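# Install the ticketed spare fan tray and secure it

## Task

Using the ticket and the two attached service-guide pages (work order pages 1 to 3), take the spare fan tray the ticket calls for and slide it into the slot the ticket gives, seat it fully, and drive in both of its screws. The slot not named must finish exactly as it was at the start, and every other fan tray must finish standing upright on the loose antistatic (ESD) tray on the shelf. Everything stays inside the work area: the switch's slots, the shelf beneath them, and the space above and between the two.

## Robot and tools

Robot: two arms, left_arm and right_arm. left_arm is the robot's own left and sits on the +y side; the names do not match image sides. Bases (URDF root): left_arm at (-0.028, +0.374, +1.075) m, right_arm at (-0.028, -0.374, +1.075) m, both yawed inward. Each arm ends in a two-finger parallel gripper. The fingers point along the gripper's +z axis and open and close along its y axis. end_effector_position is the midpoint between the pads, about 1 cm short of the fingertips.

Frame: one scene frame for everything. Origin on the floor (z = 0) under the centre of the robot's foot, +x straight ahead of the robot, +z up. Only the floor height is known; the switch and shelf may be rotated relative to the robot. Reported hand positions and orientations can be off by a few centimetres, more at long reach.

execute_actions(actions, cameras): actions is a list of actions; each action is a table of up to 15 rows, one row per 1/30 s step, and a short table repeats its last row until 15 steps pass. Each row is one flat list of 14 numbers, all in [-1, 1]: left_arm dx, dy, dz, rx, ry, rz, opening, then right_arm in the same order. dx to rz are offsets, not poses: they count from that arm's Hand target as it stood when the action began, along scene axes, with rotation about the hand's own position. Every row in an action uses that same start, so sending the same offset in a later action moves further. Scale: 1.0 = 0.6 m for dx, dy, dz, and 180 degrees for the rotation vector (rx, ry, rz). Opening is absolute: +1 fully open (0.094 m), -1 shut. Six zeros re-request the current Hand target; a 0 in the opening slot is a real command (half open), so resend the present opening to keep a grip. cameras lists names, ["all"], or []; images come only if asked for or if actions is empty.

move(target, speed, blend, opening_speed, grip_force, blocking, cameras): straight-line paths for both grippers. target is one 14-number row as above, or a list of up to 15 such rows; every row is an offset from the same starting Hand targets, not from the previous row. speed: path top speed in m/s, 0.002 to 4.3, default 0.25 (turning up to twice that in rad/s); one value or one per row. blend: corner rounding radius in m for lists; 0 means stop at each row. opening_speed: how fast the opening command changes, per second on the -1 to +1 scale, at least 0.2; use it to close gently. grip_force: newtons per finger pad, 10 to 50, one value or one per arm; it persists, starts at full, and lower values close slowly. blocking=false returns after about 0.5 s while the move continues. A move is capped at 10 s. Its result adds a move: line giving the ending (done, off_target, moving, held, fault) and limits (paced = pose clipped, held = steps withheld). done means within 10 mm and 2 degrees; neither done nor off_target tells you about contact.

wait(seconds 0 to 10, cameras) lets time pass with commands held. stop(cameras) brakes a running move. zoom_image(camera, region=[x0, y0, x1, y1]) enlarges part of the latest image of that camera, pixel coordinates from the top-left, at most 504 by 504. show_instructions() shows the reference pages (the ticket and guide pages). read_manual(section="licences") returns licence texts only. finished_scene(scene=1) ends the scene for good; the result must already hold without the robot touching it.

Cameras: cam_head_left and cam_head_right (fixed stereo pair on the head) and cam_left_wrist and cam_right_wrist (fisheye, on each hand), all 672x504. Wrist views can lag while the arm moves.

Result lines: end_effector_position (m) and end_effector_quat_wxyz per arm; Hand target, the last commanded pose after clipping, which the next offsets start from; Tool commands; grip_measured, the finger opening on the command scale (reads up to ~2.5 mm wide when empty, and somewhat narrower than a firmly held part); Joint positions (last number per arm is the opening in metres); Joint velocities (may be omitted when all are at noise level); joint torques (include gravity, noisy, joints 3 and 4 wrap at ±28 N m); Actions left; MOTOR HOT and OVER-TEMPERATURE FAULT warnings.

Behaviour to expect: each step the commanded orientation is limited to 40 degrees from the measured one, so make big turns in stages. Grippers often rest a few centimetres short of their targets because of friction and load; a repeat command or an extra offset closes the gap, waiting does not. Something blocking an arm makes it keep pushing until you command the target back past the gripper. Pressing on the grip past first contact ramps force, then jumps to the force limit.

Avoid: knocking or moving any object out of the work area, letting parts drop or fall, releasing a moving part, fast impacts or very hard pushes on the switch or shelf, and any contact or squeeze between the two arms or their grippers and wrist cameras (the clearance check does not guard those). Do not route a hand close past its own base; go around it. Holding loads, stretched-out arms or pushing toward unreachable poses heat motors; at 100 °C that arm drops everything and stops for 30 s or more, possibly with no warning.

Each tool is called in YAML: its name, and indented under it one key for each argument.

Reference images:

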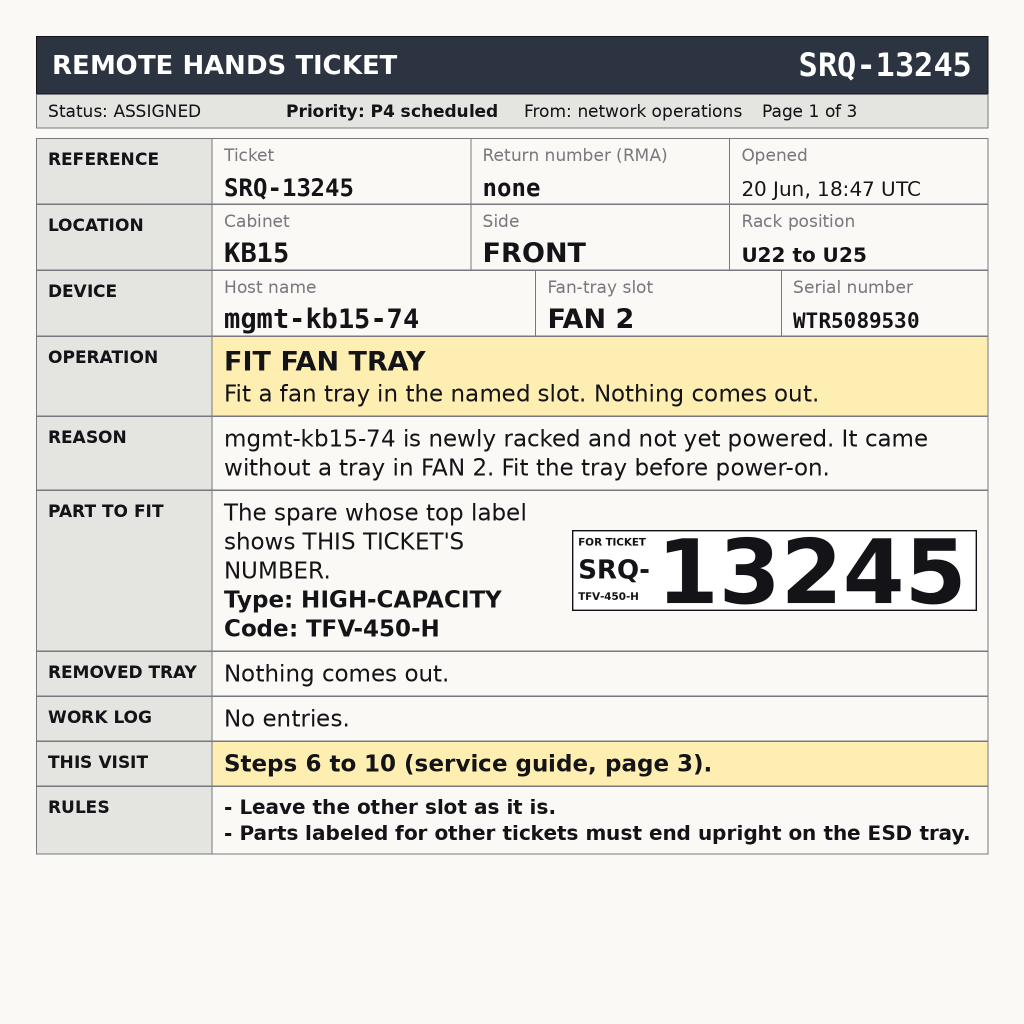

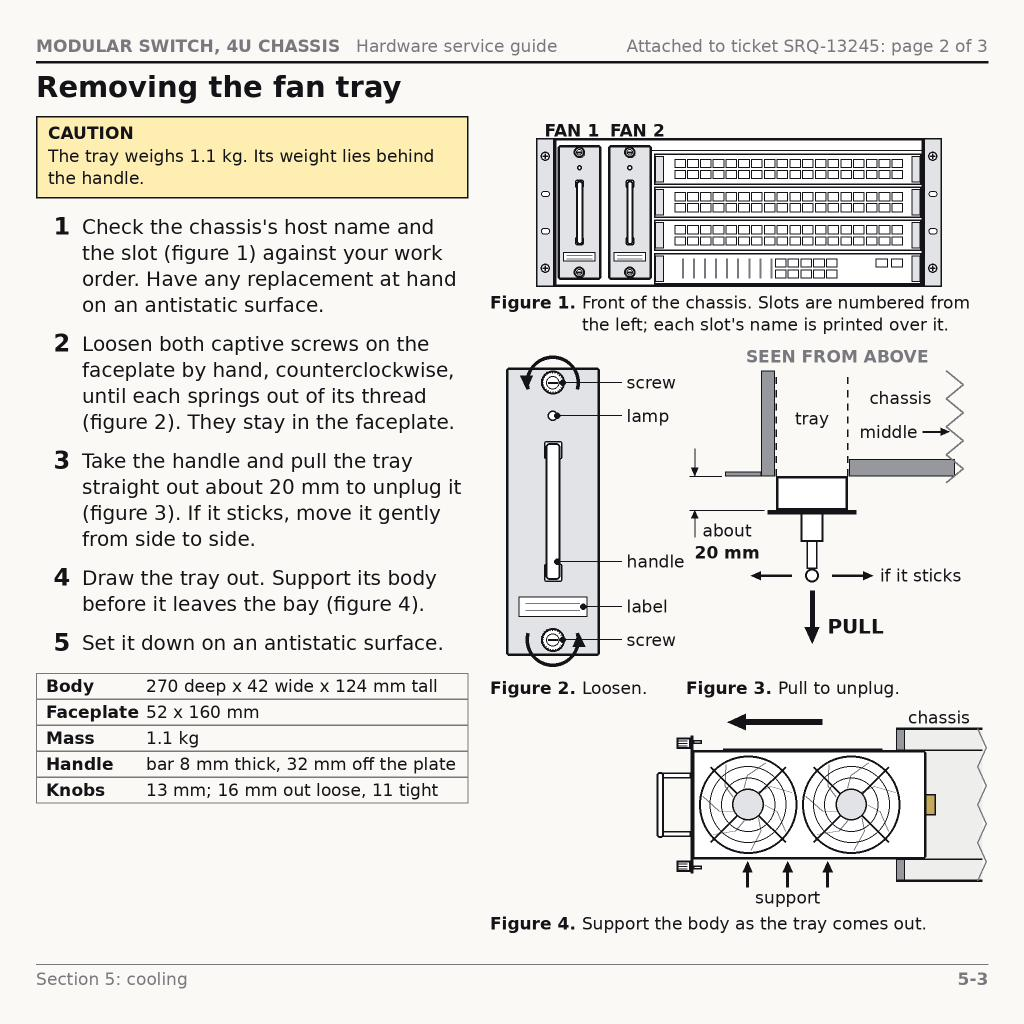

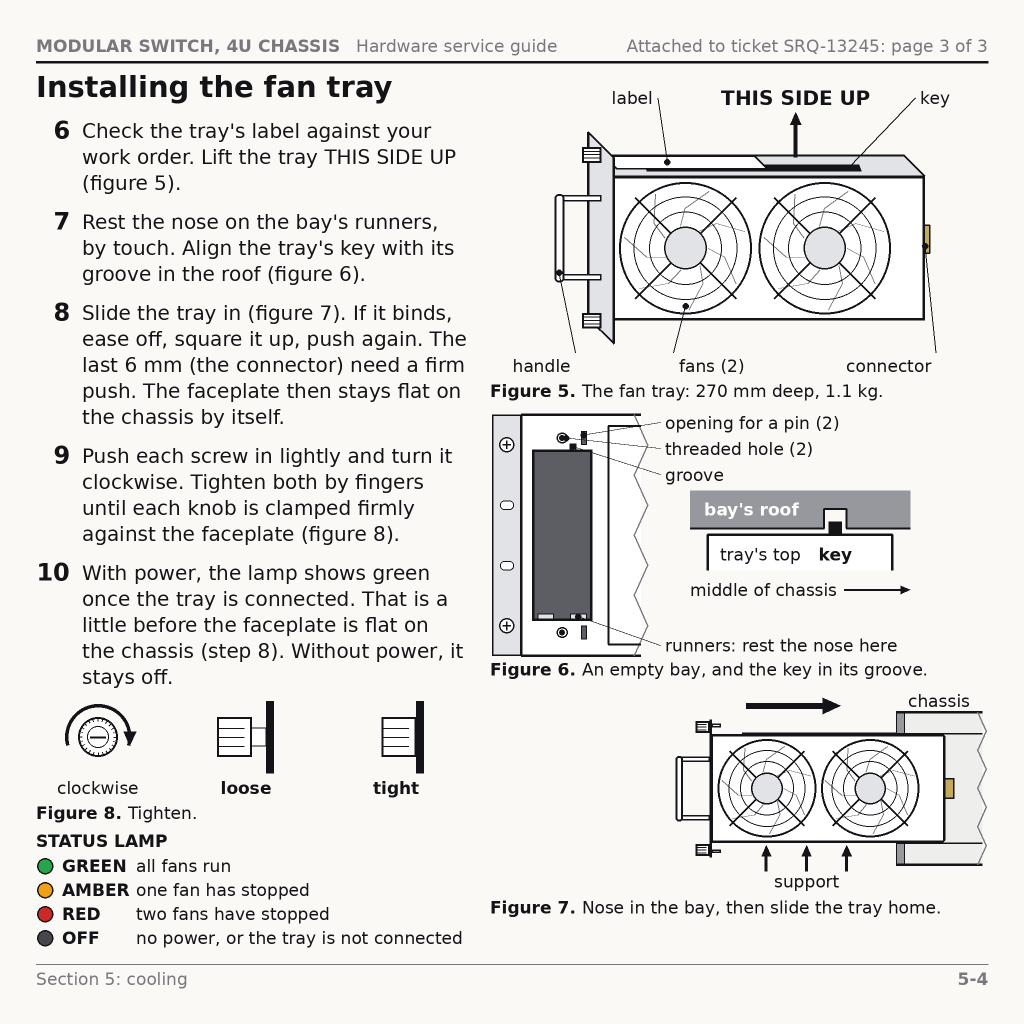

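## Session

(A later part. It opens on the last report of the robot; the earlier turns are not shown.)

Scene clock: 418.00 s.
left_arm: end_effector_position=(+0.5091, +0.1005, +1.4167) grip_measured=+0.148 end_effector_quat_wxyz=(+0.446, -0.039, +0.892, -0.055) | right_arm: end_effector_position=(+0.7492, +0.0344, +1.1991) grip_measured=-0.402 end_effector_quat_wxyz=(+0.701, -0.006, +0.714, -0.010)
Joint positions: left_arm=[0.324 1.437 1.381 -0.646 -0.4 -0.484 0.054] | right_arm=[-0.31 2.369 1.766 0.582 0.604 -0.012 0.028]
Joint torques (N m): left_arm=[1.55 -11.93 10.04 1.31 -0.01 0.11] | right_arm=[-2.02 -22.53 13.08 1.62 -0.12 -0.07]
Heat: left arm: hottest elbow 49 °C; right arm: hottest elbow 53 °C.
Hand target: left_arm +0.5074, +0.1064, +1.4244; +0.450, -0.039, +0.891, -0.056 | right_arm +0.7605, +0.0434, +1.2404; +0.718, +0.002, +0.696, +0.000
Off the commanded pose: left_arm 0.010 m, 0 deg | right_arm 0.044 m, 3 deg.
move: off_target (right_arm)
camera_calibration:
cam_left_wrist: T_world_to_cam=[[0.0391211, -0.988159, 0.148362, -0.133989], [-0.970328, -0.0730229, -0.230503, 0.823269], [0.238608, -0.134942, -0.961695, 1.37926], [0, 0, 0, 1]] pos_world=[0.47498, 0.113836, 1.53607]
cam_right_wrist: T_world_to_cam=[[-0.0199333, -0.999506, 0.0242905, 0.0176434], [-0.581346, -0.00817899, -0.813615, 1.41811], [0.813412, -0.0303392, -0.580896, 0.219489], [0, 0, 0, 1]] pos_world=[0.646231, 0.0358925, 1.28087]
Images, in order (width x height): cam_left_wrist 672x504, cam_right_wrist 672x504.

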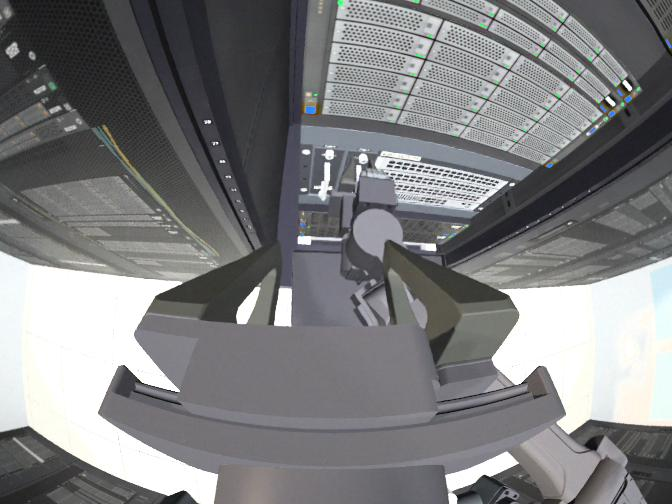

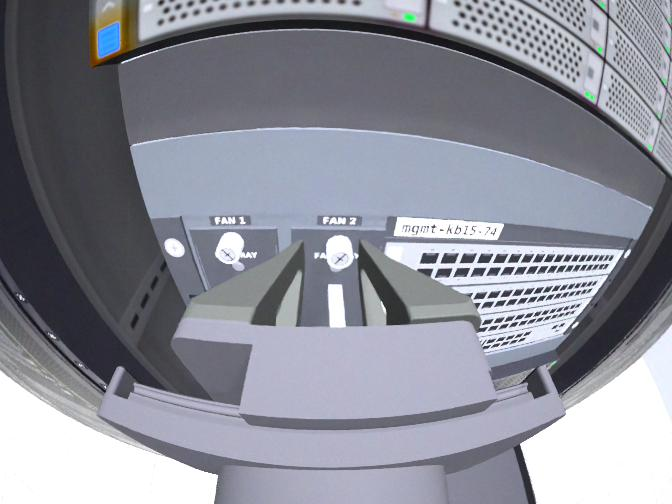

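move:
  target: [0,0,0,0,0,0,0.15,0.012,-0.027,0.0,0,0,0,-0.4]
  speed: 0.08
  cameras: ["cam_right_wrist"]

zoom_image:
  camera: "cam_right_wrist"
  region: [270, 190, 400, 310]

Scene clock: 419.30 s.
left_arm: end_effector_position=(+0.5091, +0.1005, +1.4167) grip_measured=+0.148 end_effector_quat_wxyz=(+0.446, -0.039, +0.892, -0.055) | right_arm: end_effector_position=(+0.7508, +0.0349, +1.1990) grip_measured=-0.402 end_effector_quat_wxyz=(+0.700, -0.012, +0.714, -0.004)
Joint positions: left_arm=[0.324 1.437 1.381 -0.646 -0.4 -0.484 0.054] | right_arm=[-0.314 2.369 1.766 0.582 0.584 -0.012 0.028]
Joint torques (N m): left_arm=[1.61 -11.93 9.92 1.09 0.02 0.14] | right_arm=[-3.6 -23 12.16 1.87 -0.26 -0.06]
Heat: left arm: hottest elbow 49 °C; right arm: hottest elbow 53 °C.
Hand target: left_arm +0.5074, +0.1064, +1.4244; +0.450, -0.039, +0.891, -0.056 | right_arm +0.7677, +0.0273, +1.2403; +0.718, +0.002, +0.696, +0.000
Off the commanded pose: left_arm 0.010 m, 0 deg | right_arm 0.045 m, 3 deg.
move: off_target (right_arm)
camera_calibration:
cam_right_wrist: T_world_to_cam=[[-0.00356547, -0.999701, 0.0242021, 0.00610574], [-0.581629, -0.0176142, -0.813264, 1.4191], [0.813446, -0.0169763, -0.581392, 0.218293], [0, 0, 0, 1]] pos_world=[0.647844, 0.0348061, 1.28087]
Images, in order (width x height): cam_right_wrist 672x504.

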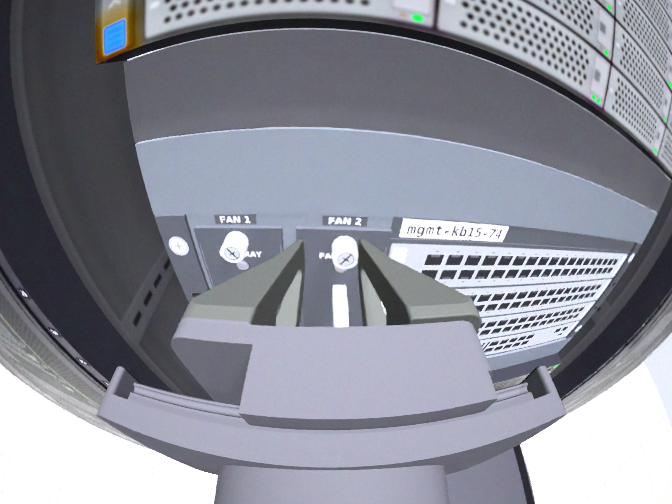

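Scaled by 3.877 from the camera's 672x504 image, which has a finer 960x720 frame.

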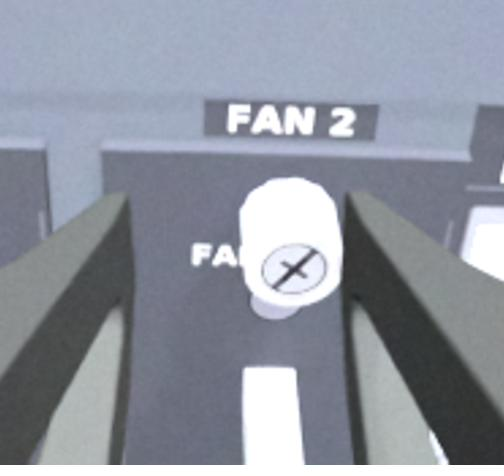

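move:
  target: [0,0,0,0,0,0,0.15,0.004,-0.015,0.0,0,0,0,-0.4]
  speed: 0.08

Scene clock: 420.27 s.
left_arm: end_effector_position=(+0.5091, +0.1005, +1.4167) grip_measured=+0.148 end_effector_quat_wxyz=(+0.446, -0.039, +0.892, -0.055) | right_arm: end_effector_position=(+0.7514, +0.0348, +1.2002) grip_measured=-0.401 end_effector_quat_wxyz=(+0.701, -0.013, +0.713, -0.002)
Joint positions: left_arm=[0.324 1.437 1.381 -0.646 -0.4 -0.484 0.054] | right_arm=[-0.315 2.367 1.766 0.582 0.578 -0.012 0.028]
Joint torques (N m): left_arm=[1.44 -12.57 10.06 1.13 -0.01 0.12] | right_arm=[-4.48 -23.24 11.3 2.13 -0.48 -0.06]
Heat: left arm: hottest elbow 49 °C; right arm: hottest elbow 53 °C.
Hand target: left_arm +0.5074, +0.1064, +1.4244; +0.450, -0.039, +0.891, -0.056 | right_arm +0.7701, +0.0183, +1.2405; +0.718, +0.002, +0.696, +0.000
Off the commanded pose: left_arm 0.010 m, 0 deg | right_arm 0.047 m, 3 deg.
move: off_target (right_arm)

move:
  target: [0,0,0,0,0,0,0.15,0.002,-0.015,0.0,0,0,0,-0.4]
  speed: 0.08

Scene clock: 421.33 s.
left_arm: end_effector_position=(+0.5091, +0.1005, +1.4167) grip_measured=+0.148 end_effector_quat_wxyz=(+0.446, -0.039, +0.892, -0.055) | right_arm: end_effector_position=(+0.7620, +0.0185, +1.2083) grip_measured=-0.401 end_effector_quat_wxyz=(+0.704, -0.011, +0.710, -0.001)
Joint positions: left_arm=[0.324 1.437 1.381 -0.646 -0.4 -0.484 0.054] | right_arm=[-0.342 2.358 1.766 0.582 0.551 -0.012 0.028]
Joint torques (N m): left_arm=[1.14 -11.99 9.73 1.28 0.03 0.15] | right_arm=[-3.14 -22.89 10.55 2.3 0.13 -0.04]
Heat: left arm: hottest elbow 49 °C; right arm: hottest elbow 53 °C.
Hand target: left_arm +0.5074, +0.1064, +1.4244; +0.450, -0.039, +0.891, -0.056 | right_arm +0.7713, +0.0093, +1.2404; +0.718, +0.002, +0.696, +0.000
Off the commanded pose: left_arm 0.010 m, 0 deg | right_arm 0.035 m, 3 deg.
move: off_target (right_arm)

move:
  target:
    - [0,0,0,0,0,0,0.15,-0.06,0.0,0,0,0,0,-0.4]
    - [0,0,0,0,0,0,0.15,-0.06,0.033,-0.09,0,0,0,-0.4]
    - [0,0,0,0,0,0,0.15,-0.007,0.057,0.0,0,0,0,-0.4]
  speed: [0.15,0.15,0.06]
  cameras: ["cam_right_wrist"]

zoom_image:
  camera: "cam_right_wrist"
  region: [270, 190, 400, 310]

Scene clock: 426.13 s.
left_arm: end_effector_position=(+0.5091, +0.1005, +1.4167) grip_measured=+0.148 end_effector_quat_wxyz=(+0.446, -0.039, +0.892, -0.055) | right_arm: end_effector_position=(+0.7550, +0.0389, +1.2263) grip_measured=-0.401 end_effector_quat_wxyz=(+0.710, -0.001, +0.704, -0.002)
Joint positions: left_arm=[0.324 1.437 1.381 -0.646 -0.4 -0.484 0.054] | right_arm=[-0.31 2.353 1.799 0.565 0.598 -0.012 0.028]
Joint torques (N m): left_arm=[0.73 -11.16 9.88 1.29 0.01 0.12] | right_arm=[-2.43 -20.19 13.39 1.66 -0.11 -0.06]
Heat: left arm: hottest elbow 49 °C; right arm: hottest elbow 53 °C.
Hand target: left_arm +0.5074, +0.1064, +1.4244; +0.450, -0.039, +0.891, -0.056 | right_arm +0.7670, +0.0437, +1.2402; +0.718, +0.002, +0.696, +0.000
Off the commanded pose: left_arm 0.010 m, 0 deg | right_arm 0.019 m, 1 deg.
move: off_target (right_arm)
camera_calibration:
cam_right_wrist: T_world_to_cam=[[-0.014657, -0.999873, 0.00625226, 0.0397605], [-0.560153, 0.0030313, -0.828384, 1.44534], [0.828259, -0.0156439, -0.560126, 0.193478], [0, 0, 0, 1]] pos_world=[0.649945, 0.0384009, 1.30542]
Images, in order (width x height): cam_right_wrist 672x504.

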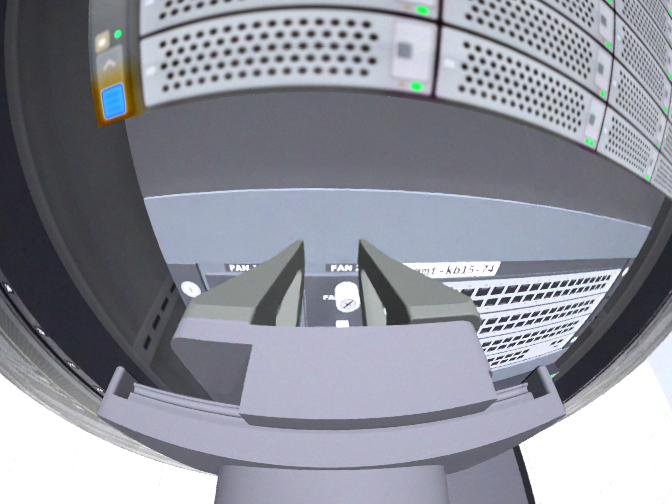

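Scaled by 3.877 from the camera's 672x504 image, which has a finer 960x720 frame.

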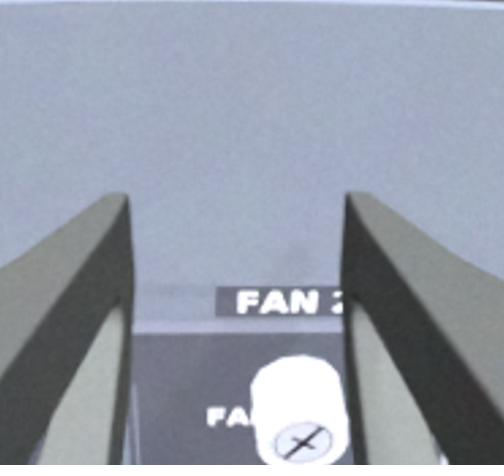

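move:
  target: [0,0,0,0,0,0,0.15,0,-0.037,-0.06,0,0,0,-0.4]
  speed: 0.15

Scene clock: 427.93 s.
left_arm: end_effector_position=(+0.5091, +0.1005, +1.4167) grip_measured=+0.148 end_effector_quat_wxyz=(+0.446, -0.039, +0.892, -0.055) | right_arm: end_effector_position=(+0.7618, +0.0289, +1.2324) grip_measured=-0.401 end_effector_quat_wxyz=(+0.724, +0.005, +0.690, +0.010)
Joint positions: left_arm=[0.324 1.437 1.381 -0.646 -0.4 -0.484 0.054] | right_arm=[-0.328 2.36 1.797 0.622 0.573 -0.012 0.028]
Joint torques (N m): left_arm=[1.32 -11.58 9.99 1.11 0.02 0.11] | right_arm=[-3.02 -18.73 8.96 2.71 -0.12 -0.04]
Heat: left arm: hottest elbow 49 °C; right arm: hottest elbow 53 °C.
Hand target: left_arm +0.5074, +0.1064, +1.4244; +0.450, -0.039, +0.891, -0.056 | right_arm +0.7670, +0.0213, +1.2043; +0.718, +0.002, +0.696, +0.000
Off the commanded pose: left_arm 0.010 m, 0 deg | right_arm 0.030 m, 2 deg.
move: off_target (right_arm)

move:
  target: [0,0,0,0,0,0,0.15,-0.005,0.01,-0.015,0,0,0,-0.4]
  speed: 0.15

Scene clock: 429.20 s.
left_arm: end_effector_position=(+0.5091, +0.1005, +1.4167) grip_measured=+0.148 end_effector_quat_wxyz=(+0.446, -0.039, +0.892, -0.055) | right_arm: end_effector_position=(+0.7620, +0.0284, +1.2182) grip_measured=-0.401 end_effector_quat_wxyz=(+0.722, +0.005, +0.692, +0.007)
Joint positions: left_arm=[0.324 1.437 1.381 -0.646 -0.4 -0.484 0.054] | right_arm=[-0.328 2.379 1.797 0.633 0.576 -0.012 0.028]
Joint torques (N m): left_arm=[1.67 -11.87 10 1.21 -0.01 0.1] | right_arm=[-2.32 -18.96 9.35 2.7 0.11 -0.05]
Heat: left arm: hottest elbow 49 °C; right arm: hottest elbow 53 °C.
Hand target: left_arm +0.5074, +0.1064, +1.4244; +0.450, -0.039, +0.891, -0.056 | right_arm +0.7640, +0.0273, +1.1951; +0.718, +0.002, +0.696, +0.000
Off the commanded pose: left_arm 0.010 m, 0 deg | right_arm 0.023 m, 1 deg.
move: off_target (right_arm)

move:
  target: [0,0,0,0,0,0,0.15,-0.008,0.0,-0.036,0,0,0,-0.4]
  speed: 0.15
  cameras: ["cam_right_wrist"]

zoom_image:
  camera: "cam_right_wrist"
  region: [270, 190, 400, 310]

Scene clock: 431.07 s.
left_arm: end_effector_position=(+0.5091, +0.1005, +1.4167) grip_measured=+0.148 end_effector_quat_wxyz=(+0.446, -0.039, +0.892, -0.055) | right_arm: end_effector_position=(+0.7602, +0.0267, +1.1976) grip_measured=-0.401 end_effector_quat_wxyz=(+0.723, +0.007, +0.691, +0.007)
Joint positions: left_arm=[0.324 1.437 1.381 -0.646 -0.4 -0.484 0.054] | right_arm=[-0.328 2.408 1.789 0.674 0.58 -0.012 0.028]
Joint torques (N m): left_arm=[0.38 -11.46 9.91 1.11 0.05 0.12] | right_arm=[-2.2 -19.31 8.81 2.73 0.11 -0.05]
Heat: left arm: hottest elbow 49 °C; right arm: hottest elbow 53 °C.
Hand target: left_arm +0.5074, +0.1064, +1.4244; +0.450, -0.039, +0.891, -0.056 | right_arm +0.7593, +0.0273, +1.1738; +0.718, +0.002, +0.696, +0.000
Off the commanded pose: left_arm 0.010 m, 0 deg | right_arm 0.024 m, 1 deg.
move: off_target (right_arm)
camera_calibration:
cam_right_wrist: T_world_to_cam=[[-0.0141453, -0.999735, -0.0181681, 0.0566636], [-0.529231, 0.0229018, -0.848169, 1.42414], [0.84836, -0.00238252, -0.529415, 0.120441], [0, 0, 0, 1]] pos_world=[0.652323, 0.0243202, 1.2727]
Images, in order (width x height): cam_right_wrist 672x504.

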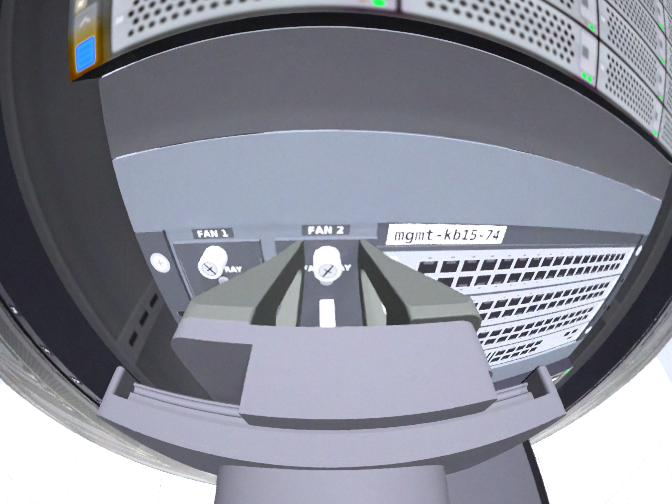

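Scaled by 3.877 from the camera's 672x504 image, which has a finer 960x720 frame.

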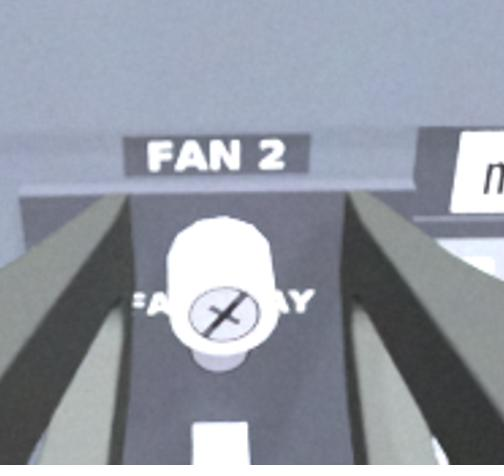

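move:
  target: [0,0,0,0,0,0,0.15,-0.002,0.002,-0.007,0,0,0,-0.4]
  speed: 0.15
  cameras: ["cam_right_wrist"]

zoom_image:
  camera: "cam_right_wrist"
  region: [270, 190, 400, 310]

Scene clock: 432.23 s.
left_arm: end_effector_position=(+0.5091, +0.1005, +1.4167) grip_measured=+0.148 end_effector_quat_wxyz=(+0.446, -0.039, +0.892, -0.055) | right_arm: end_effector_position=(+0.7601, +0.0263, +1.1987) grip_measured=-0.401 end_effector_quat_wxyz=(+0.724, +0.009, +0.689, +0.007)
Joint positions: left_arm=[0.324 1.437 1.381 -0.646 -0.4 -0.484 0.054] | right_arm=[-0.328 2.409 1.789 0.681 0.582 -0.012 0.028]
Joint torques (N m): left_arm=[1.26 -12.16 10.02 1.26 0.04 0.14] | right_arm=[-1.79 -18.78 8.65 2.78 0.11 -0.05]
Heat: left arm: hottest elbow 49 °C; right arm: hottest elbow 52 °C.
Hand target: left_arm +0.5074, +0.1064, +1.4244; +0.450, -0.039, +0.891, -0.056 | right_arm +0.7581, +0.0285, +1.1694; +0.718, +0.002, +0.696, +0.000
Off the commanded pose: left_arm 0.010 m, 0 deg | right_arm 0.029 m, 2 deg.
move: off_target (right_arm)
camera_calibration:
cam_right_wrist: T_world_to_cam=[[-0.0159586, -0.999633, -0.0218921, 0.062189], [-0.524614, 0.0270102, -0.850911, 1.42482], [0.85119, -0.00209447, -0.524853, 0.113572], [0, 0, 0, 1]] pos_world=[0.651804, 0.0239192, 1.27337]
Images, in order (width x height): cam_right_wrist 672x504.

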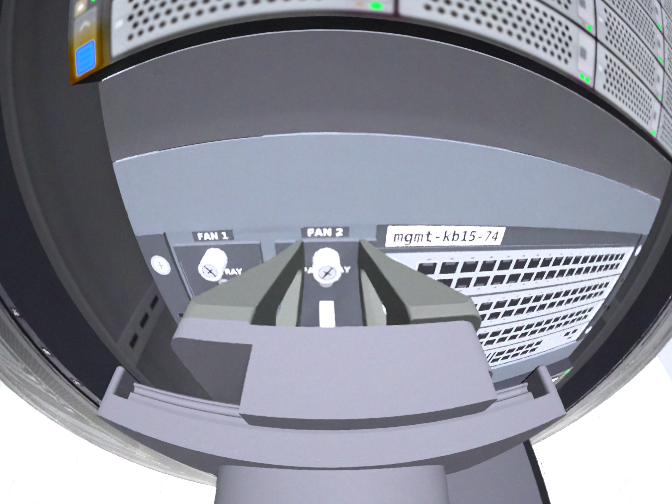

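Scaled by 3.877 from the camera's 672x504 image, which has a finer 960x720 frame.

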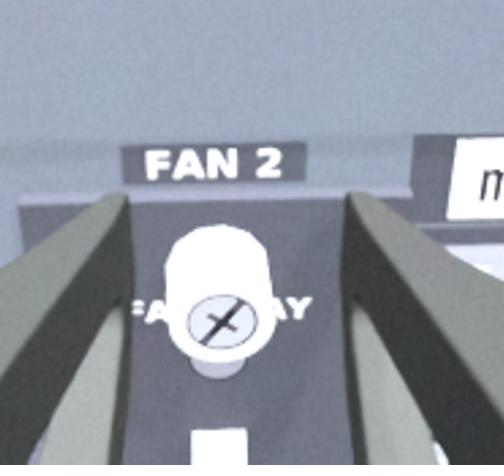

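move:
  target: [0,0,0,0,0,0,0.15,0.004,0.008,0.035,0,0,0,-0.4]
  speed: 0.15
  cameras: ["cam_right_wrist"]

zoom_image:
  camera: "cam_right_wrist"
  region: [270, 190, 400, 310]

Scene clock: 433.50 s.
left_arm: end_effector_position=(+0.5091, +0.1005, +1.4167) grip_measured=+0.148 end_effector_quat_wxyz=(+0.446, -0.039, +0.892, -0.055) | right_arm: end_effector_position=(+0.7603, +0.0257, +1.1951) grip_measured=-0.401 end_effector_quat_wxyz=(+0.720, +0.007, +0.694, +0.003)
Joint positions: left_arm=[0.324 1.437 1.381 -0.646 -0.4 -0.484 0.054] | right_arm=[-0.328 2.409 1.789 0.666 0.585 -0.012 0.028]
Joint torques (N m): left_arm=[1.67 -11.52 10.03 1.14 -0.01 0.11] | right_arm=[-1.55 -20.48 10.17 1.62 0.11 -0.06]
Heat: left arm: hottest elbow 49 °C; right arm: hottest elbow 52 °C.
Hand target: left_arm +0.5074, +0.1064, +1.4244; +0.450, -0.039, +0.891, -0.056 | right_arm +0.7605, +0.0333, +1.1907; +0.718, +0.002, +0.696, +0.000
Off the commanded pose: left_arm 0.010 m, 0 deg | right_arm 0.009 m, 1 deg.
move: done
camera_calibration:
cam_right_wrist: T_world_to_cam=[[-0.0199445, -0.999711, -0.0134028, 0.0544188], [-0.535509, 0.022002, -0.844243, 1.42228], [0.844294, -0.00966073, -0.535793, 0.130031], [0, 0, 0, 1]] pos_world=[0.652943, 0.0243662, 1.27115]
Images, in order (width x height): cam_right_wrist 672x504.

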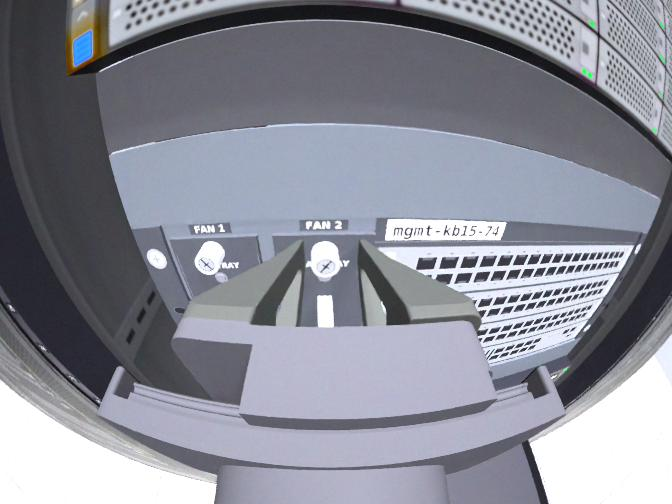

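Scaled by 3.877 from the camera's 672x504 image, which has a finer 960x720 frame.

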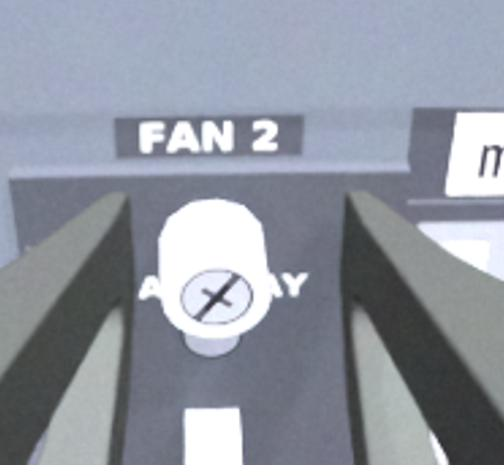

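move:
  target: [0,0,0,0,0,0,0.15,0,0.008,0,0,0,0,-0.83]
  speed: 0.1
  opening_speed: 0.6
  cameras: ["cam_right_wrist"]

zoom_image:
  camera: "cam_right_wrist"
  region: [270, 190, 400, 310]

Scene clock: 434.77 s.
left_arm: end_effector_position=(+0.5091, +0.1005, +1.4167) grip_measured=+0.148 end_effector_quat_wxyz=(+0.446, -0.039, +0.892, -0.055) | right_arm: end_effector_position=(+0.7588, +0.0278, +1.1938) grip_measured=-0.741 end_effector_quat_wxyz=(+0.718, +0.007, +0.696, +0.001)
Joint positions: left_arm=[0.324 1.437 1.381 -0.646 -0.4 -0.484 0.054] | right_arm=[-0.325 2.409 1.789 0.66 0.591 -0.012 0.012]
Joint torques (N m): left_arm=[1.26 -12.1 9.76 1.17 0.01 0.1] | right_arm=[-1.38 -20.07 11.07 1.59 0.11 -0.06]
Heat: left arm: hottest elbow 49 °C; right arm: hottest elbow 52 °C.
Hand target: left_arm +0.5074, +0.1064, +1.4244; +0.450, -0.039, +0.891, -0.056 | right_arm +0.7604, +0.0382, +1.1907; +0.718, +0.002, +0.696, +0.000
Off the commanded pose: left_arm 0.010 m, 0 deg | right_arm 0.011 m, 1 deg.
move: off_target (right_arm)
camera_calibration:
cam_right_wrist: T_world_to_cam=[[-0.021536, -0.999716, -0.0102062, 0.0538812], [-0.539851, 0.0202207, -0.841518, 1.42041], [0.841485, -0.0126132, -0.540133, 0.137982], [0, 0, 0, 1]] pos_world=[0.651859, 0.0268847, 1.27038]
Images, in order (width x height): cam_right_wrist 672x504.

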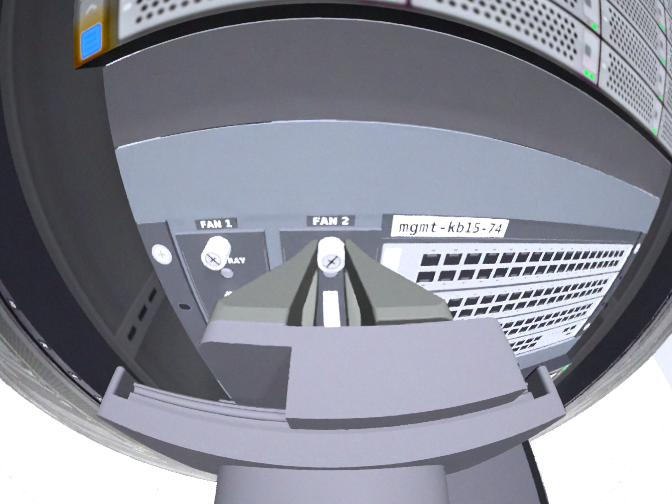

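Scaled by 3.877 from the camera's 672x504 image, which has a finer 960x720 frame.

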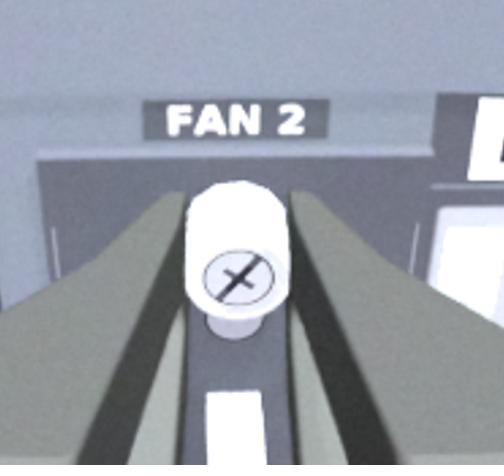

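move:
  target:
    - [0,0,0,0,0,0,0.15,0.03,0,0.01,0,0,0,-0.85]
    - [0,0,0,0,0,0,0.15,0.04,0,0.01,0.64,0,0.02,-0.85]
  speed: [0.1,0.5]
  cameras: ["cam_right_wrist"]

zoom_image:
  camera: "cam_right_wrist"
  region: [270, 190, 400, 310]

Scene clock: 440.07 s.
left_arm: end_effector_position=(+0.5091, +0.1005, +1.4167) grip_measured=+0.148 end_effector_quat_wxyz=(+0.446, -0.039, +0.892, -0.055) | right_arm: end_effector_position=(+0.7603, +0.0285, +1.1931) grip_measured=-0.743 end_effector_quat_wxyz=(+0.396, +0.591, +0.379, +0.592)
Joint positions: left_arm=[0.324 1.437 1.381 -0.646 -0.4 -0.484 0.054] | right_arm=[-0.323 2.409 1.801 0.628 0.604 1.97 0.012]
Joint torques (N m): left_arm=[1.55 -12.75 9.77 1.11 0 0.18] | right_arm=[-3.02 -18.14 16.05 0.61 -1.25 0.14]
Heat: left arm: hottest elbow 49 °C; right arm: hottest elbow 53 °C.
Hand target: left_arm +0.5074, +0.1064, +1.4244; +0.450, -0.039, +0.891, -0.056 | right_arm +0.7844, +0.0383, +1.1967; +0.383, +0.589, +0.372, +0.606
Off the commanded pose: left_arm 0.010 m, 0 deg | right_arm 0.026 m, 2 deg.
move: off_target (right_arm)
camera_calibration:
cam_right_wrist: T_world_to_cam=[[0.00741264, 0.398733, -0.917037, 1.07459], [-0.556851, 0.76336, 0.327412, 0.0176924], [0.830579, 0.508226, 0.227693, -0.786272], [0, 0, 0, 1]] pos_world=[0.654948, -0.0423778, 1.15868]
Images, in order (width x height): cam_right_wrist 672x504.

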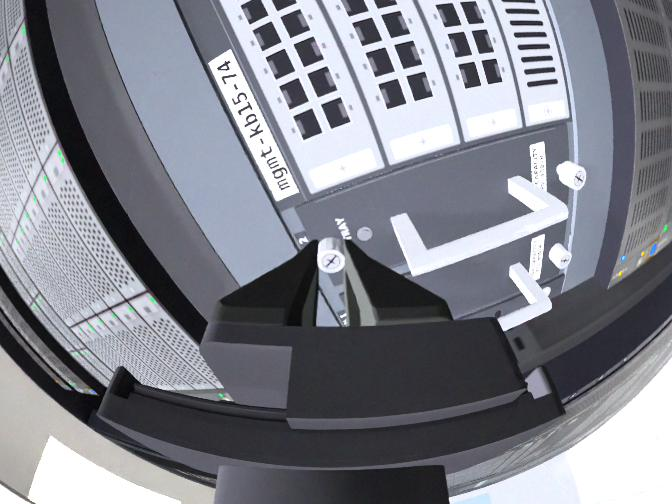

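Scaled by 3.877 from the camera's 672x504 image, which has a finer 960x720 frame.

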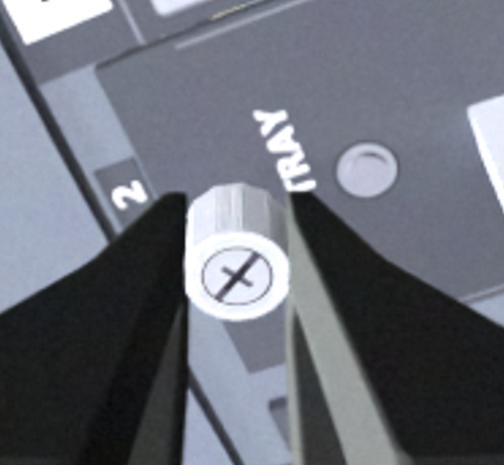

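move:
  target:
    - [0,0,0,0,0,0,0.15,-0.032,0,-0.004,0,0,0,-0.85]
    - [0,0,0,0,0,0,0.15,-0.032,0,-0.004,0,0,0,-0.5]
  speed: 0.1
  cameras: ["cam_right_wrist"]

zoom_image:
  camera: "cam_right_wrist"
  region: [270, 190, 400, 310]

Scene clock: 441.63 s.
left_arm: end_effector_position=(+0.5091, +0.1005, +1.4167) grip_measured=+0.148 end_effector_quat_wxyz=(+0.446, -0.039, +0.892, -0.055) | right_arm: end_effector_position=(+0.7598, +0.0317, +1.1936) grip_measured=-0.503 end_effector_quat_wxyz=(+0.388, +0.590, +0.379, +0.598)
Joint positions: left_arm=[0.324 1.437 1.381 -0.646 -0.4 -0.484 0.054] | right_arm=[-0.322 2.409 1.801 0.63 0.591 1.982 0.023]
Joint torques (N m): left_arm=[1.38 -12.16 9.99 1.25 0 0.12] | right_arm=[-2.08 -19.96 11.51 1.98 -0.14 0.05]
Heat: left arm: hottest elbow 48 °C; right arm: hottest elbow 53 °C.
Hand target: left_arm +0.5074, +0.1064, +1.4244; +0.450, -0.039, +0.891, -0.056 | right_arm +0.7652, +0.0382, +1.1942; +0.383, +0.589, +0.372, +0.606
Off the commanded pose: left_arm 0.010 m, 0 deg | right_arm 0.009 m, 1 deg.
move: done; target 2's new opening was sent with right_arm's hand 0.011 m and 2 deg from that target
camera_calibration:
cam_right_wrist: T_world_to_cam=[[0.00340964, 0.410028, -0.912067, 1.07059], [-0.568387, 0.75121, 0.335589, 0.0142685], [0.822754, 0.517262, 0.235616, -0.791406], [0, 0, 0, 1]] pos_world=[0.655593, -0.040328, 1.15813]
Images, in order (width x height): cam_right_wrist 672x504.

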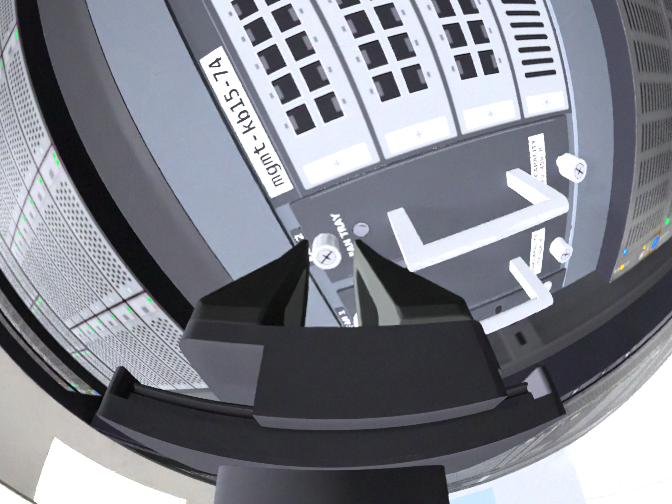

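Scaled by 3.877 from the camera's 672x504 image, which has a finer 960x720 frame.

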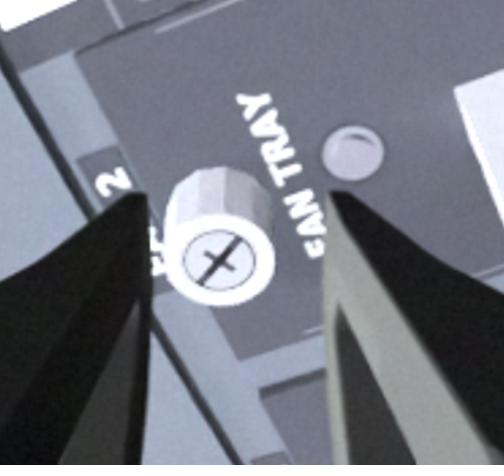

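move:
  target: [0,0,0,0,0,0,0.15,-0.004,-0.015,0,-0.64,0,-0.02,-0.4]
  speed: 0.5
  cameras: ["cam_right_wrist","cam_left_wrist"]

zoom_image:
  camera: "cam_right_wrist"
  region: [270, 190, 400, 310]

zoom_image:
  camera: "cam_left_wrist"
  region: [315, 140, 380, 175]

Scene clock: 445.33 s.
left_arm: end_effector_position=(+0.5091, +0.1005, +1.4167) grip_measured=+0.148 end_effector_quat_wxyz=(+0.446, -0.039, +0.892, -0.055) | right_arm: end_effector_position=(+0.7598, +0.0326, +1.1943) grip_measured=-0.402 end_effector_quat_wxyz=(+0.714, +0.002, +0.700, +0.002)
Joint positions: left_arm=[0.324 1.437 1.381 -0.646 -0.4 -0.484 0.054] | right_arm=[-0.322 2.409 1.801 0.633 0.586 -0.009 0.028]
Joint torques (N m): left_arm=[1.26 -11.75 9.78 1.18 0.02 0.12] | right_arm=[-2.61 -21.01 9.25 2.74 -0.14 -0.07]
Heat: left arm: hottest elbow 48 °C; right arm: hottest elbow 52 °C.
Hand target: left_arm +0.5074, +0.1064, +1.4244; +0.450, -0.039, +0.891, -0.056 | right_arm +0.7628, +0.0292, +1.1942; +0.718, +0.002, +0.696, +0.000
Off the commanded pose: left_arm 0.010 m, 0 deg | right_arm 0.005 m, 1 deg.
move: done
camera_calibration:
cam_left_wrist: T_world_to_cam=[[0.0391211, -0.988159, 0.148362, -0.133989], [-0.970328, -0.0730229, -0.230503, 0.823269], [0.238608, -0.134942, -0.961695, 1.37926], [0, 0, 0, 1]] pos_world=[0.47498, 0.113836, 1.53607]
cam_right_wrist: T_world_to_cam=[[-0.0135686, -0.999899, -0.00413162, 0.0452845], [-0.550056, 0.0109147, -0.835057, 1.4216], [0.835018, -0.00905791, -0.550149, 0.154214], [0, 0, 0, 1]] pos_world=[0.653804, 0.0311604, 1.27215]
Images, in order (width x height): cam_left_wrist 672x504, cam_right_wrist 672x504.

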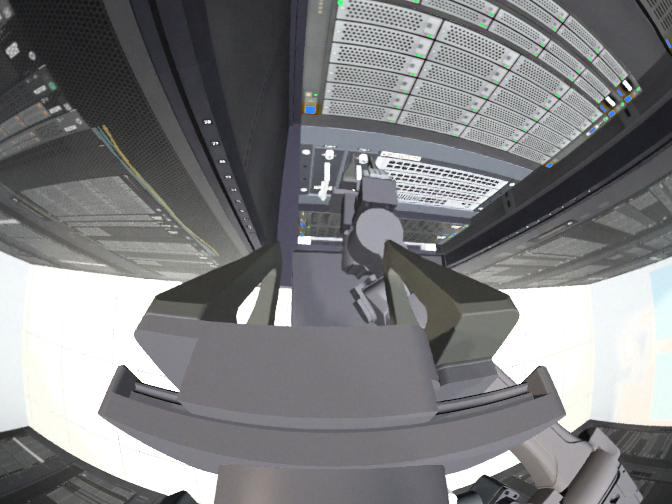

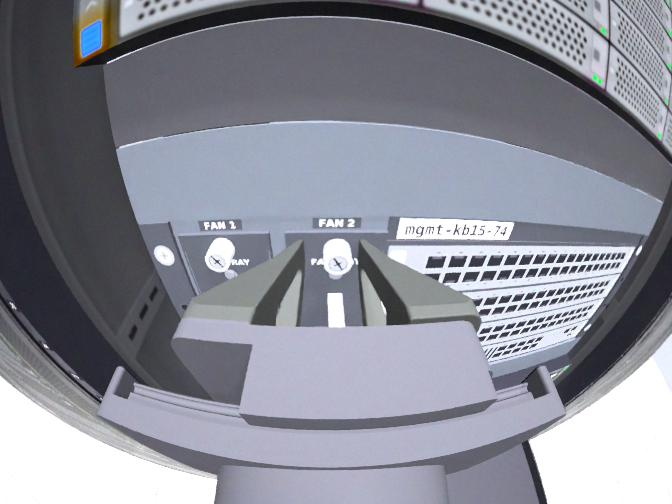

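Scaled by 3.877 from the camera's 672x504 image, which has a finer 960x720 frame.

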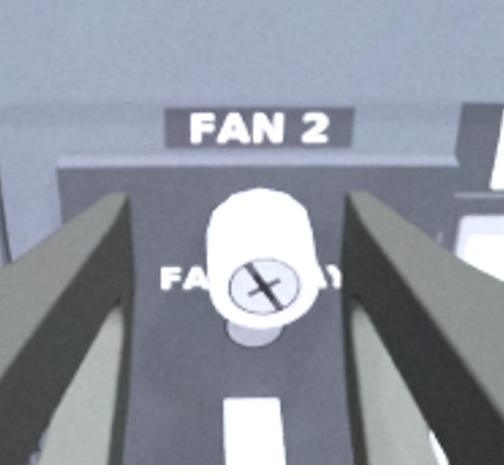

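Scaled by 7.754 from the camera's 672x504 image, which has a finer 960x720 frame.

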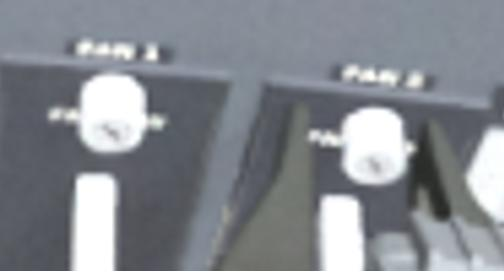

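move:
  target:
    - [0,0,0,0,0,0,0.15,0,-0.012,0,0,0,0,-0.4]
    - [0,0,0,0,0,0,0.15,0,-0.012,0,0,0,0,-0.85]
    - [0,0,0,0,0,0,0.15,0.036,0.01,0.004,0.64,0,0.02,-0.85]
  speed: [0.1,0.1,0.4]
  cameras: ["cam_right_wrist"]

zoom_image:
  camera: "cam_right_wrist"
  region: [270, 190, 400, 310]

Scene clock: 450.63 s.
left_arm: end_effector_position=(+0.5091, +0.1005, +1.4167) grip_measured=+0.148 end_effector_quat_wxyz=(+0.446, -0.039, +0.892, -0.055) | right_arm: end_effector_position=(+0.7611, +0.0306, +1.1945) grip_measured=-0.745 end_effector_quat_wxyz=(+0.391, +0.589, +0.380, +0.596)
Joint positions: left_arm=[0.324 1.437 1.381 -0.646 -0.4 -0.484 0.054] | right_arm=[-0.323 2.409 1.804 0.626 0.593 1.975 0.012]
Joint torques (N m): left_arm=[0.97 -11.69 9.89 1.18 0.06 0.12] | right_arm=[-3.25 -18.32 15.46 0.8 -0.92 0.11]
Heat: left arm: hottest elbow 48 °C; right arm: hottest elbow 52 °C.
Hand target: left_arm +0.5074, +0.1064, +1.4244; +0.450, -0.039, +0.891, -0.056 | right_arm +0.7843, +0.0352, +1.1965; +0.383, +0.589, +0.373, +0.606
Off the commanded pose: left_arm 0.010 m, 0 deg | right_arm 0.024 m, 2 deg.
move: off_target (right_arm)
camera_calibration:
cam_right_wrist: T_world_to_cam=[[0.00400024, 0.403062, -0.915164, 1.07527], [-0.565702, 0.755568, 0.3303, 0.019545], [0.8246, 0.516389, 0.231036, -0.78805], [0, 0, 0, 1]] pos_world=[0.656582, -0.0412273, 1.15966]
Images, in order (width x height): cam_right_wrist 672x504.

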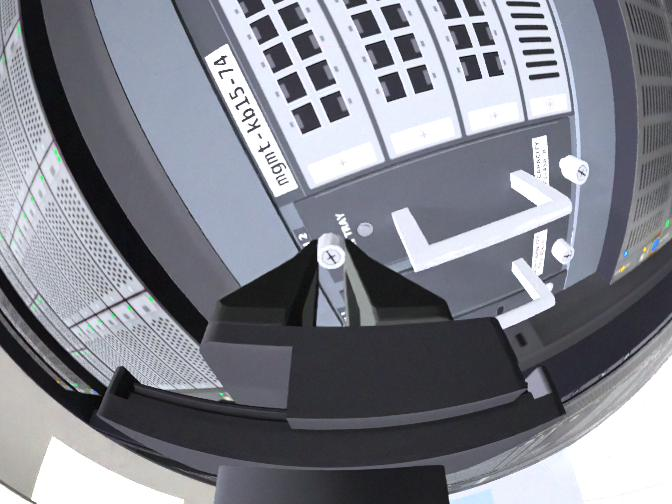

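Scaled by 3.877 from the camera's 672x504 image, which has a finer 960x720 frame.

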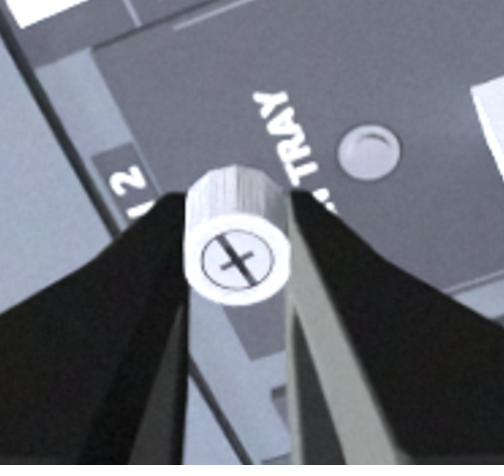

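move:
  target:
    - [0,0,0,0,0,0,0.15,-0.032,0,-0.004,0,0,0,-0.85]
    - [0,0,0,0,0,0,0.15,-0.032,0,-0.004,0,0,0,-0.5]
    - [0,0,0,0,0,0,0.15,-0.034,-0.015,-0.004,-0.64,0,-0.02,-0.4]
  speed: [0.1,0.1,0.5]
  cameras: ["cam_right_wrist","cam_left_wrist"]

zoom_image:
  camera: "cam_right_wrist"
  region: [270, 190, 400, 310]

zoom_image:
  camera: "cam_left_wrist"
  region: [315, 140, 380, 175]

Scene clock: 456.17 s.
left_arm: end_effector_position=(+0.5091, +0.1005, +1.4167) grip_measured=+0.148 end_effector_quat_wxyz=(+0.446, -0.039, +0.892, -0.055) | right_arm: end_effector_position=(+0.7606, +0.0333, +1.1966) grip_measured=-0.402 end_effector_quat_wxyz=(+0.716, +0.001, +0.698, +0.004)
Joint positions: left_arm=[0.324 1.437 1.381 -0.646 -0.4 -0.484 0.054] | right_arm=[-0.322 2.409 1.804 0.635 0.582 -0.01 0.028]
Joint torques (N m): left_arm=[0.73 -12.57 9.76 1.33 0.03 0.19] | right_arm=[-2.96 -21.07 8.79 2.76 -0.14 -0.07]
Heat: left arm: hottest elbow 48 °C; right arm: hottest elbow 53 °C.
Hand target: left_arm +0.5074, +0.1064, +1.4244; +0.450, -0.039, +0.891, -0.056 | right_arm +0.7640, +0.0261, +1.1942; +0.718, +0.002, +0.696, +0.000
Off the commanded pose: left_arm 0.010 m, 0 deg | right_arm 0.008 m, 1 deg.
move: done
camera_calibration:
cam_left_wrist: T_world_to_cam=[[0.0391211, -0.988159, 0.148362, -0.133989], [-0.970328, -0.0730229, -0.230503, 0.823269], [0.238608, -0.134942, -0.961695, 1.37926], [0, 0, 0, 1]] pos_world=[0.47498, 0.113836, 1.53607]
cam_right_wrist: T_world_to_cam=[[-0.0100712, -0.999927, -0.00672175, 0.0465824], [-0.546313, 0.0111323, -0.837507, 1.42396], [0.837521, -0.0047625, -0.546385, 0.148301], [0, 0, 0, 1]] pos_world=[0.654192, 0.0314332, 1.27392]
Images, in order (width x height): cam_left_wrist 672x504, cam_right_wrist 672x504.

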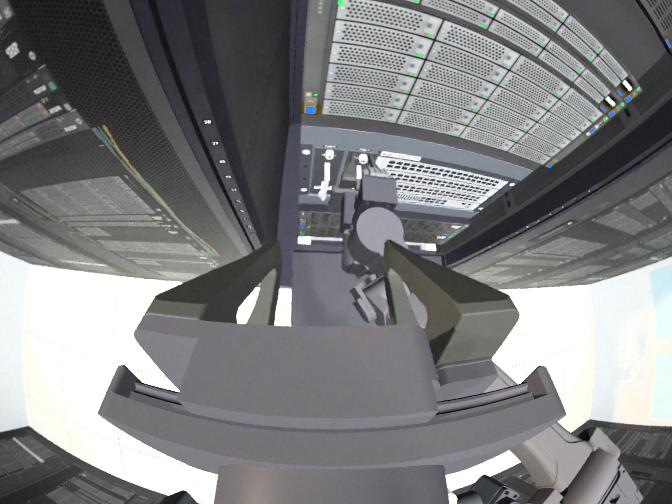

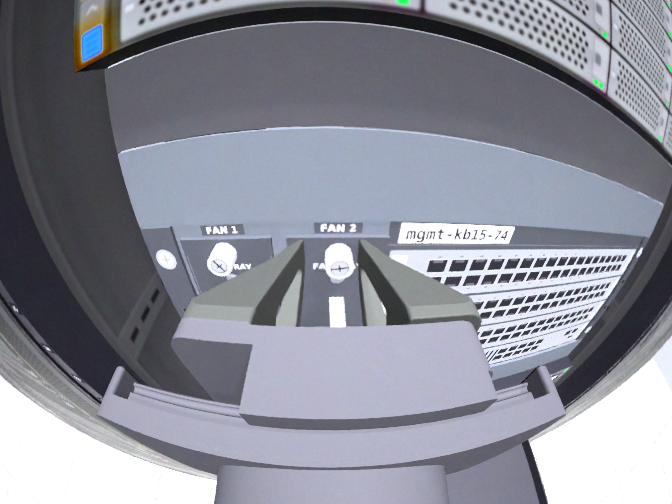

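Scaled by 3.877 from the camera's 672x504 image, which has a finer 960x720 frame.

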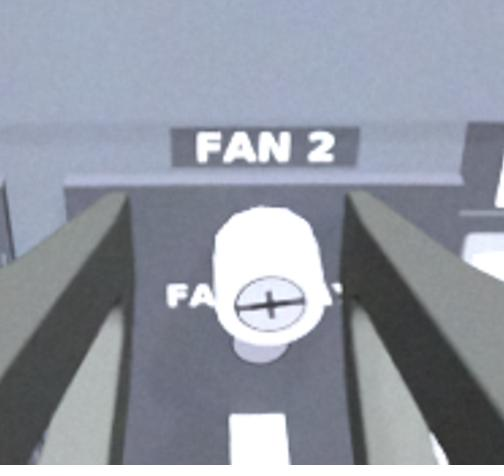

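Scaled by 7.754 from the camera's 672x504 image, which has a finer 960x720 frame.

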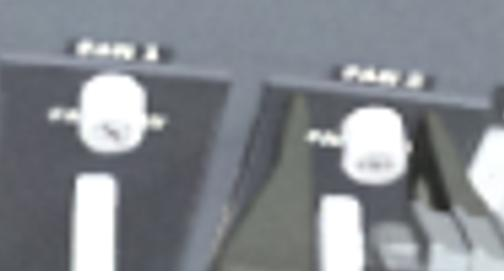

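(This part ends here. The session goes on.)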